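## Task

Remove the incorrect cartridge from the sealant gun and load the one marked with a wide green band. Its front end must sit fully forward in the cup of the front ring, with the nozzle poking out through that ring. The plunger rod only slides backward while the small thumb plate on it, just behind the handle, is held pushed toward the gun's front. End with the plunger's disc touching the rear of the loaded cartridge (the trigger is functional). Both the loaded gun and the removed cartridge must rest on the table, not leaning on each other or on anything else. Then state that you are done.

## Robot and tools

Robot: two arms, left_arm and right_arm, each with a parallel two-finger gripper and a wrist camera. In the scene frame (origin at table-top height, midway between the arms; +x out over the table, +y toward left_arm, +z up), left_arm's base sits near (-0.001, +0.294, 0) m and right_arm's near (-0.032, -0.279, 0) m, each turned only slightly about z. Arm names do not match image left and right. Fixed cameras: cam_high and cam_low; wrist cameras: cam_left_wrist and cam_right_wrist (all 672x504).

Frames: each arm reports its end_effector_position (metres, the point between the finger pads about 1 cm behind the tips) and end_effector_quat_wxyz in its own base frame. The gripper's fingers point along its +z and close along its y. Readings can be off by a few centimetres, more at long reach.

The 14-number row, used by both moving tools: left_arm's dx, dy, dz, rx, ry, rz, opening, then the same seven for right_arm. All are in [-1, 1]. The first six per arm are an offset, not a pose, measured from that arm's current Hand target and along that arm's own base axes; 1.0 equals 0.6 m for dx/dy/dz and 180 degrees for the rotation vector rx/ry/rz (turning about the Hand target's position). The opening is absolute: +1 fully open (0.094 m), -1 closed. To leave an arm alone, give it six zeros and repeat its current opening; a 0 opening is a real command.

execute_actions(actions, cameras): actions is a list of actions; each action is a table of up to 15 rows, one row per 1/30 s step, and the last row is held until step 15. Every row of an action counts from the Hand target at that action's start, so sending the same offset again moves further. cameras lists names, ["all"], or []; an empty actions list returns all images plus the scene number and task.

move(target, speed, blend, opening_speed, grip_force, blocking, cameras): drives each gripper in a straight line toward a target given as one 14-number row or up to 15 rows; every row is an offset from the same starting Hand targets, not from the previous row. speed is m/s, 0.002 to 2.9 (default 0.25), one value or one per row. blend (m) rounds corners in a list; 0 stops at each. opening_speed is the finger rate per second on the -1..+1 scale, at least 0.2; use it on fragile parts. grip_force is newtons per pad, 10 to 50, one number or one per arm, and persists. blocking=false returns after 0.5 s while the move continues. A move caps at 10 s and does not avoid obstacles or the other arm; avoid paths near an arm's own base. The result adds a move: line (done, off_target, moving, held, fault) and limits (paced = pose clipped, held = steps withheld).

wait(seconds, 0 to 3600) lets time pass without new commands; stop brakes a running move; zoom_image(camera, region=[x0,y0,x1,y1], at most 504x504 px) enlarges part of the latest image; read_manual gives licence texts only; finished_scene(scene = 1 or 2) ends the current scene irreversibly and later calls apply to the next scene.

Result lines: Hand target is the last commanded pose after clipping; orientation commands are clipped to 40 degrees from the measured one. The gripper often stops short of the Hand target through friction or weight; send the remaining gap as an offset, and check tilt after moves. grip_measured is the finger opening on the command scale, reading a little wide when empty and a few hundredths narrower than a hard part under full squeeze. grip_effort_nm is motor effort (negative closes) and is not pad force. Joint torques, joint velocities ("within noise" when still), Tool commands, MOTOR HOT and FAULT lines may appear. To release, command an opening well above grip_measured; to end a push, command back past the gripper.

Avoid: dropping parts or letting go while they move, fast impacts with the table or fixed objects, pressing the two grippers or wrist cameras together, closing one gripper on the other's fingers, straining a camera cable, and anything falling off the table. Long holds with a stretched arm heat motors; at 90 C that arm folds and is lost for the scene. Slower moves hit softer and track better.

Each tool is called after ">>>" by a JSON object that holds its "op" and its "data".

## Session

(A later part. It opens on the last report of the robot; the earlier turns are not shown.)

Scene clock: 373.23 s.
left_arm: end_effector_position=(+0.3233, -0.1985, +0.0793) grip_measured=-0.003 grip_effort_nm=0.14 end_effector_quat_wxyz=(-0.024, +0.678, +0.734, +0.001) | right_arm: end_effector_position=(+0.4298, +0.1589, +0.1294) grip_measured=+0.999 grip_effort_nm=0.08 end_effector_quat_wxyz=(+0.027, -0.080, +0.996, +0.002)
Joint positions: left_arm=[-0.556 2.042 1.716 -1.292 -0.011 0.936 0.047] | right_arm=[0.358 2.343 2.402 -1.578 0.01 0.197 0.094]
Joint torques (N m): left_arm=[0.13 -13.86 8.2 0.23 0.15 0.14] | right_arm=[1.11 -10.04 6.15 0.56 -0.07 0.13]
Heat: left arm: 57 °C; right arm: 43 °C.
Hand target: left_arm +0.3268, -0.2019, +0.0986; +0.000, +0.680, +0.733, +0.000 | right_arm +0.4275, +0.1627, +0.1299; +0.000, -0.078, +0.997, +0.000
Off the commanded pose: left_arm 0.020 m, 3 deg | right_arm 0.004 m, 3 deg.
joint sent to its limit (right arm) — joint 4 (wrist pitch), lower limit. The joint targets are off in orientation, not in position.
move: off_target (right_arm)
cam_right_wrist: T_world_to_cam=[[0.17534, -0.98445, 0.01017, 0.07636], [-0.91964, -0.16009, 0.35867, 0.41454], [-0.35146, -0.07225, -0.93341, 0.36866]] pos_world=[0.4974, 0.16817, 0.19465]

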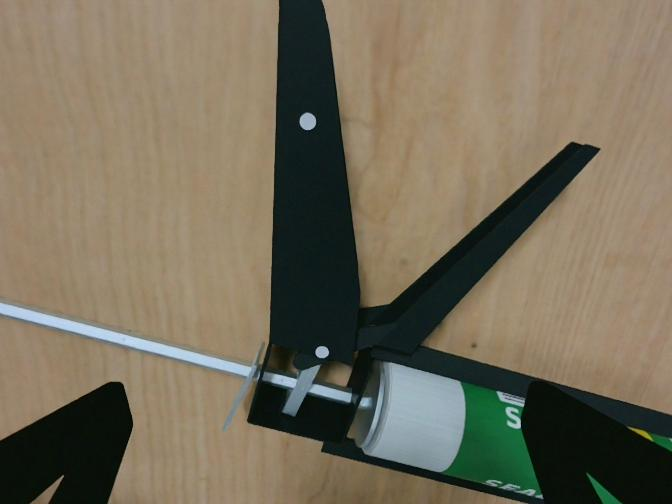

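>>> {"op": "move", "data": {"target": [0,0,0,0,0,0,0,-0.006,-0.033,-0.1,0,0,-0.1,1], "speed": 0.25, "cameras": ["cam_right_wrist"]}}

Scene clock: 375.37 s.
left_arm: end_effector_position=(+0.3233, -0.1985, +0.0793) grip_measured=-0.003 grip_effort_nm=0.15 end_effector_quat_wxyz=(-0.024, +0.678, +0.734, +0.001) | right_arm: end_effector_position=(+0.4225, +0.1418, +0.0574) grip_measured=+0.999 grip_effort_nm=0.08 end_effector_quat_wxyz=(-0.015, +0.070, +0.997, -0.010)
Joint positions: left_arm=[-0.556 2.042 1.716 -1.292 -0.011 0.936 0.047] | right_arm=[0.327 2.334 2.097 -1.371 0.007 0.468 0.094]
Joint torques (N m): left_arm=[0.13 -13.83 8.21 0.22 0.16 0.14] | right_arm=[0.49 -13 4.71 0.56 -0.04 0.17]
Heat: left arm: 57 °C; right arm: 44 °C.
Hand target: left_arm +0.3268, -0.2019, +0.0986; +0.000, +0.680, +0.733, +0.000 | right_arm +0.4239, +0.1429, +0.0698; +0.000, +0.079, +0.997, +0.000
Off the commanded pose: left_arm 0.020 m, 3 deg | right_arm 0.013 m, 2 deg.
move: off_target (right_arm)
cam_right_wrist: T_world_to_cam=[[-0.12425, -0.99172, 0.03231, 0.18785], [-0.89178, 0.12589, 0.43461, 0.3743], [-0.43508, 0.02518, -0.90004, 0.31725]] pos_world=[0.49517, 0.13118, 0.1168]

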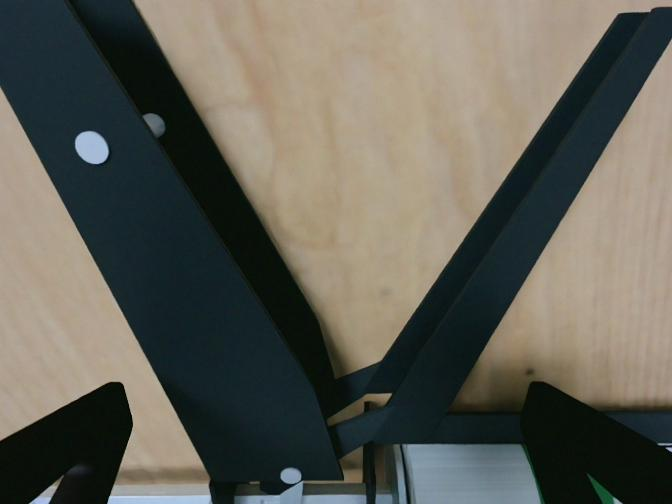

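>>> {"op": "move", "data": {"target": [[0,0,0,0,0,0,0,0.0065,0.003,-0.03,0,0,0,1],[0,0,0,0,0,0,0,0.0065,0.003,-0.07,0,0,0,1]], "speed": 0.12, "cameras": ["cam_right_wrist"]}}

Scene clock: 377.13 s.
left_arm: end_effector_position=(+0.3233, -0.1985, +0.0793) grip_measured=-0.003 grip_effort_nm=0.15 end_effector_quat_wxyz=(-0.024, +0.678, +0.734, +0.001) | right_arm: end_effector_position=(+0.4257, +0.1432, +0.0280) grip_measured=+0.999 grip_effort_nm=0.08 end_effector_quat_wxyz=(-0.007, +0.072, +0.997, -0.005)
Joint positions: left_arm=[-0.556 2.042 1.716 -1.292 -0.011 0.936 0.047] | right_arm=[0.326 2.334 1.981 -1.234 0.005 0.471 0.094]
Joint torques (N m): left_arm=[0.1 -13.9 8.21 0.23 0.15 0.14] | right_arm=[0.59 -10.66 4.77 0.74 -0.01 0.15]
Heat: left arm: 58 °C; right arm: 44 °C.
Hand target: left_arm +0.3268, -0.2019, +0.0986; +0.000, +0.680, +0.733, +0.000 | right_arm +0.4278, +0.1446, +0.0278; +0.000, +0.079, +0.997, +0.000
Off the commanded pose: left_arm 0.020 m, 3 deg | right_arm 0.003 m, 1 deg.
move: done
cam_right_wrist: T_world_to_cam=[[-0.12823, -0.99152, 0.0211, 0.19258], [-0.89916, 0.12521, 0.41932, 0.3934], [-0.41841, 0.0348, -0.90759, 0.28391]] pos_world=[0.49722, 0.13181, 0.08865]

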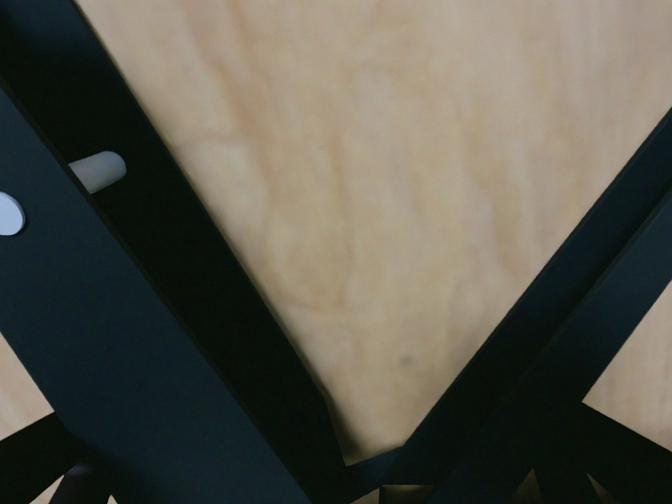

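>>> {"op": "move", "data": {"target": [0,0,0,0,0,0,0,-0.0,0.016,0,0,0,0.1,0.25], "speed": 0.1, "opening_speed": 0.5, "cameras": ["cam_right_wrist","cam_low"]}}

>>> {"op": "zoom_image", "data": {"camera": "cam_low", "region": [285, 295, 385, 345]}}

Scene clock: 379.53 s.
left_arm: end_effector_position=(+0.3233, -0.1985, +0.0793) grip_measured=-0.003 grip_effort_nm=0.14 end_effector_quat_wxyz=(-0.024, +0.678, +0.734, +0.001) | right_arm: end_effector_position=(+0.4265, +0.1525, +0.0277) grip_measured=+0.567 grip_effort_nm=-1.03 end_effector_quat_wxyz=(+0.000, -0.059, +0.998, -0.002)
Joint positions: left_arm=[-0.556 2.042 1.716 -1.292 -0.011 0.936 0.047] | right_arm=[0.345 2.335 1.981 -1.219 0.003 0.226 0.074]
Joint torques (N m): left_arm=[0.14 -13.83 8.23 0.23 0.16 0.15] | right_arm=[0.73 -9.85 6.71 0.48 0 -0.37]
Heat: left arm: 59 °C; right arm: 45 °C.
Hand target: left_arm +0.3268, -0.2019, +0.0986; +0.000, +0.680, +0.733, +0.000 | right_arm +0.4278, +0.1542, +0.0278; +0.000, -0.078, +0.997, +0.000
Off the commanded pose: left_arm 0.020 m, 3 deg | right_arm 0.002 m, 2 deg.
move: done
cam_right_wrist: T_world_to_cam=[[0.13354, -0.99096, 0.01321, 0.09037], [-0.90525, -0.11655, 0.40859, 0.43286], [-0.40336, -0.06652, -0.91262, 0.29276]] pos_world=[0.49787, 0.15948, 0.08913]
Images, in order (width x height): cam_low 672x504, cam_right_wrist 672x504.

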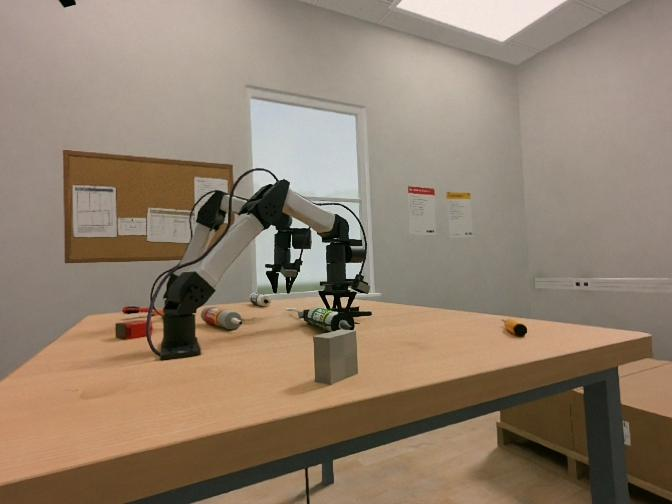

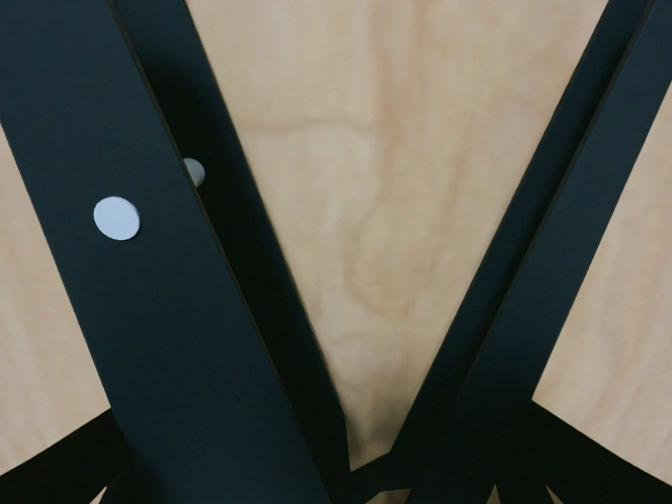

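Scaled by 5.040 from the camera's image (finer frame: 960x720).

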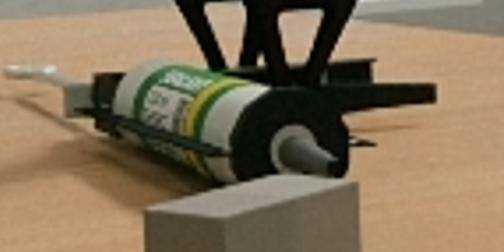

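>>> {"op": "move", "data": {"target": [[0,0,0,0,0,0,0,0,0,0,0,0,0,1],[0,0,0,0,0,0,0,0,0,0.17,0,0,0,1]], "speed": 0.25, "opening_speed": 0.7, "cameras": ["cam_right_wrist","cam_low"]}}

>>> {"op": "zoom_image", "data": {"camera": "cam_right_wrist", "region": [300, 280, 460, 440]}}

>>> {"op": "zoom_image", "data": {"camera": "cam_low", "region": [285, 295, 385, 345]}}

Scene clock: 382.30 s.
left_arm: end_effector_position=(+0.3233, -0.1985, +0.0793) grip_measured=-0.003 grip_effort_nm=0.15 end_effector_quat_wxyz=(-0.024, +0.678, +0.734, +0.001) | right_arm: end_effector_position=(+0.4286, +0.1530, +0.1284) grip_measured=+0.999 grip_effort_nm=0.08 end_effector_quat_wxyz=(+0.021, -0.070, +0.997, +0.005)
Joint positions: left_arm=[-0.556 2.042 1.716 -1.292 -0.011 0.936 0.047] | right_arm=[0.344 2.335 2.385 -1.578 0.002 0.204 0.094]
Joint torques (N m): left_arm=[0.1 -13.83 8.2 0.23 0.16 0.15] | right_arm=[0.79 -9.84 6.53 0.55 0 -0.15]
Heat: left arm: 60 °C; right arm: 46 °C.
Hand target: left_arm +0.3268, -0.2019, +0.0986; +0.000, +0.680, +0.733, +0.000 | right_arm +0.4279, +0.1541, +0.1299; +0.000, -0.078, +0.997, +0.000
Off the commanded pose: left_arm 0.020 m, 3 deg | right_arm 0.002 m, 3 deg.
joint sent to its limit (right arm) — joint 4 (wrist pitch), lower limit. The joint targets still meet the commanded pose.
move: off_target (right_arm)
cam_right_wrist: T_world_to_cam=[[0.15433, -0.98801, 0.00411, 0.08115], [-0.91861, -0.14195, 0.36879, 0.40843], [-0.36379, -0.06069, -0.9295, 0.36989]] pos_world=[0.49723, 0.1606, 0.19286]
Images, in order (width x height): cam_low 672x504, cam_right_wrist 672x504.

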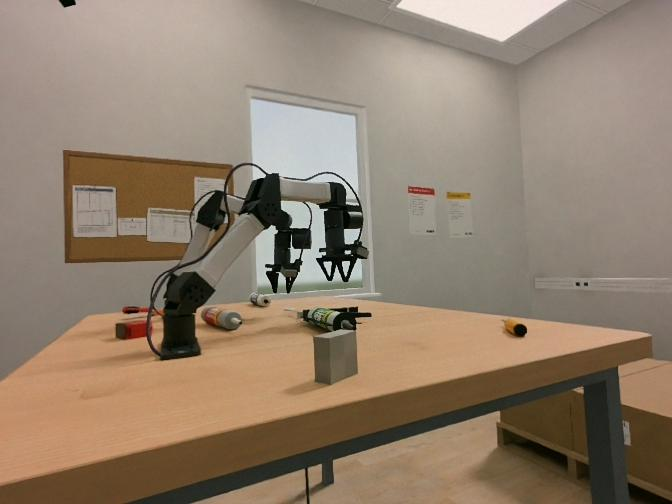

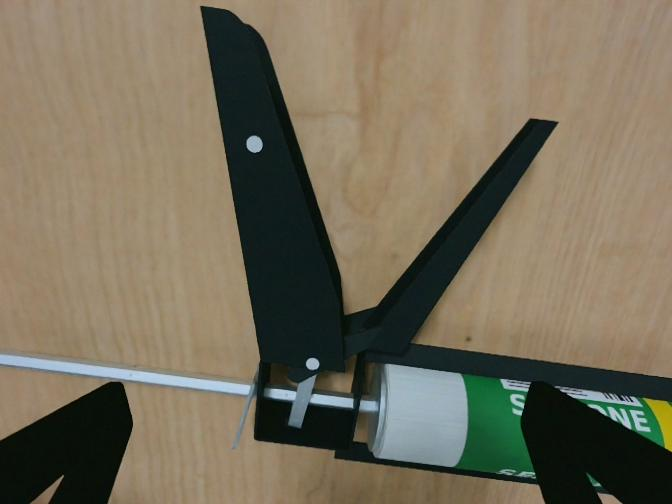

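Scaled by 3.150 from the camera's image (finer frame: 960x720).

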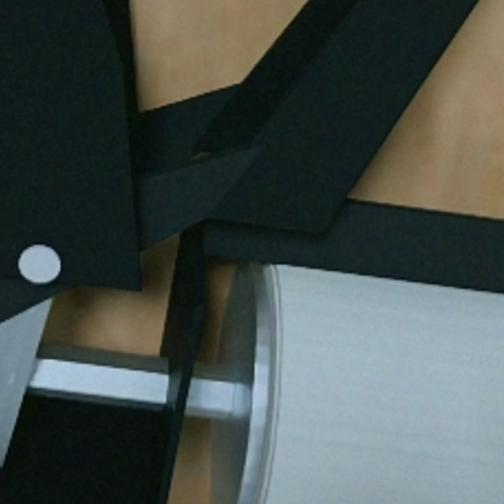

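Scaled by 5.040 from the camera's image (finer frame: 960x720).

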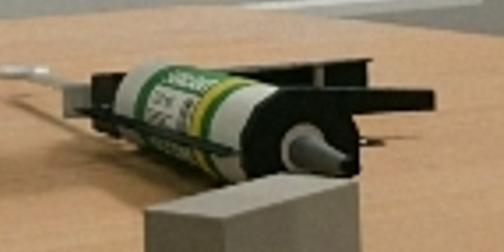

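>>> {"op": "finished_scene", "data": {"scene": 1}}

The scene is finished: the task was done.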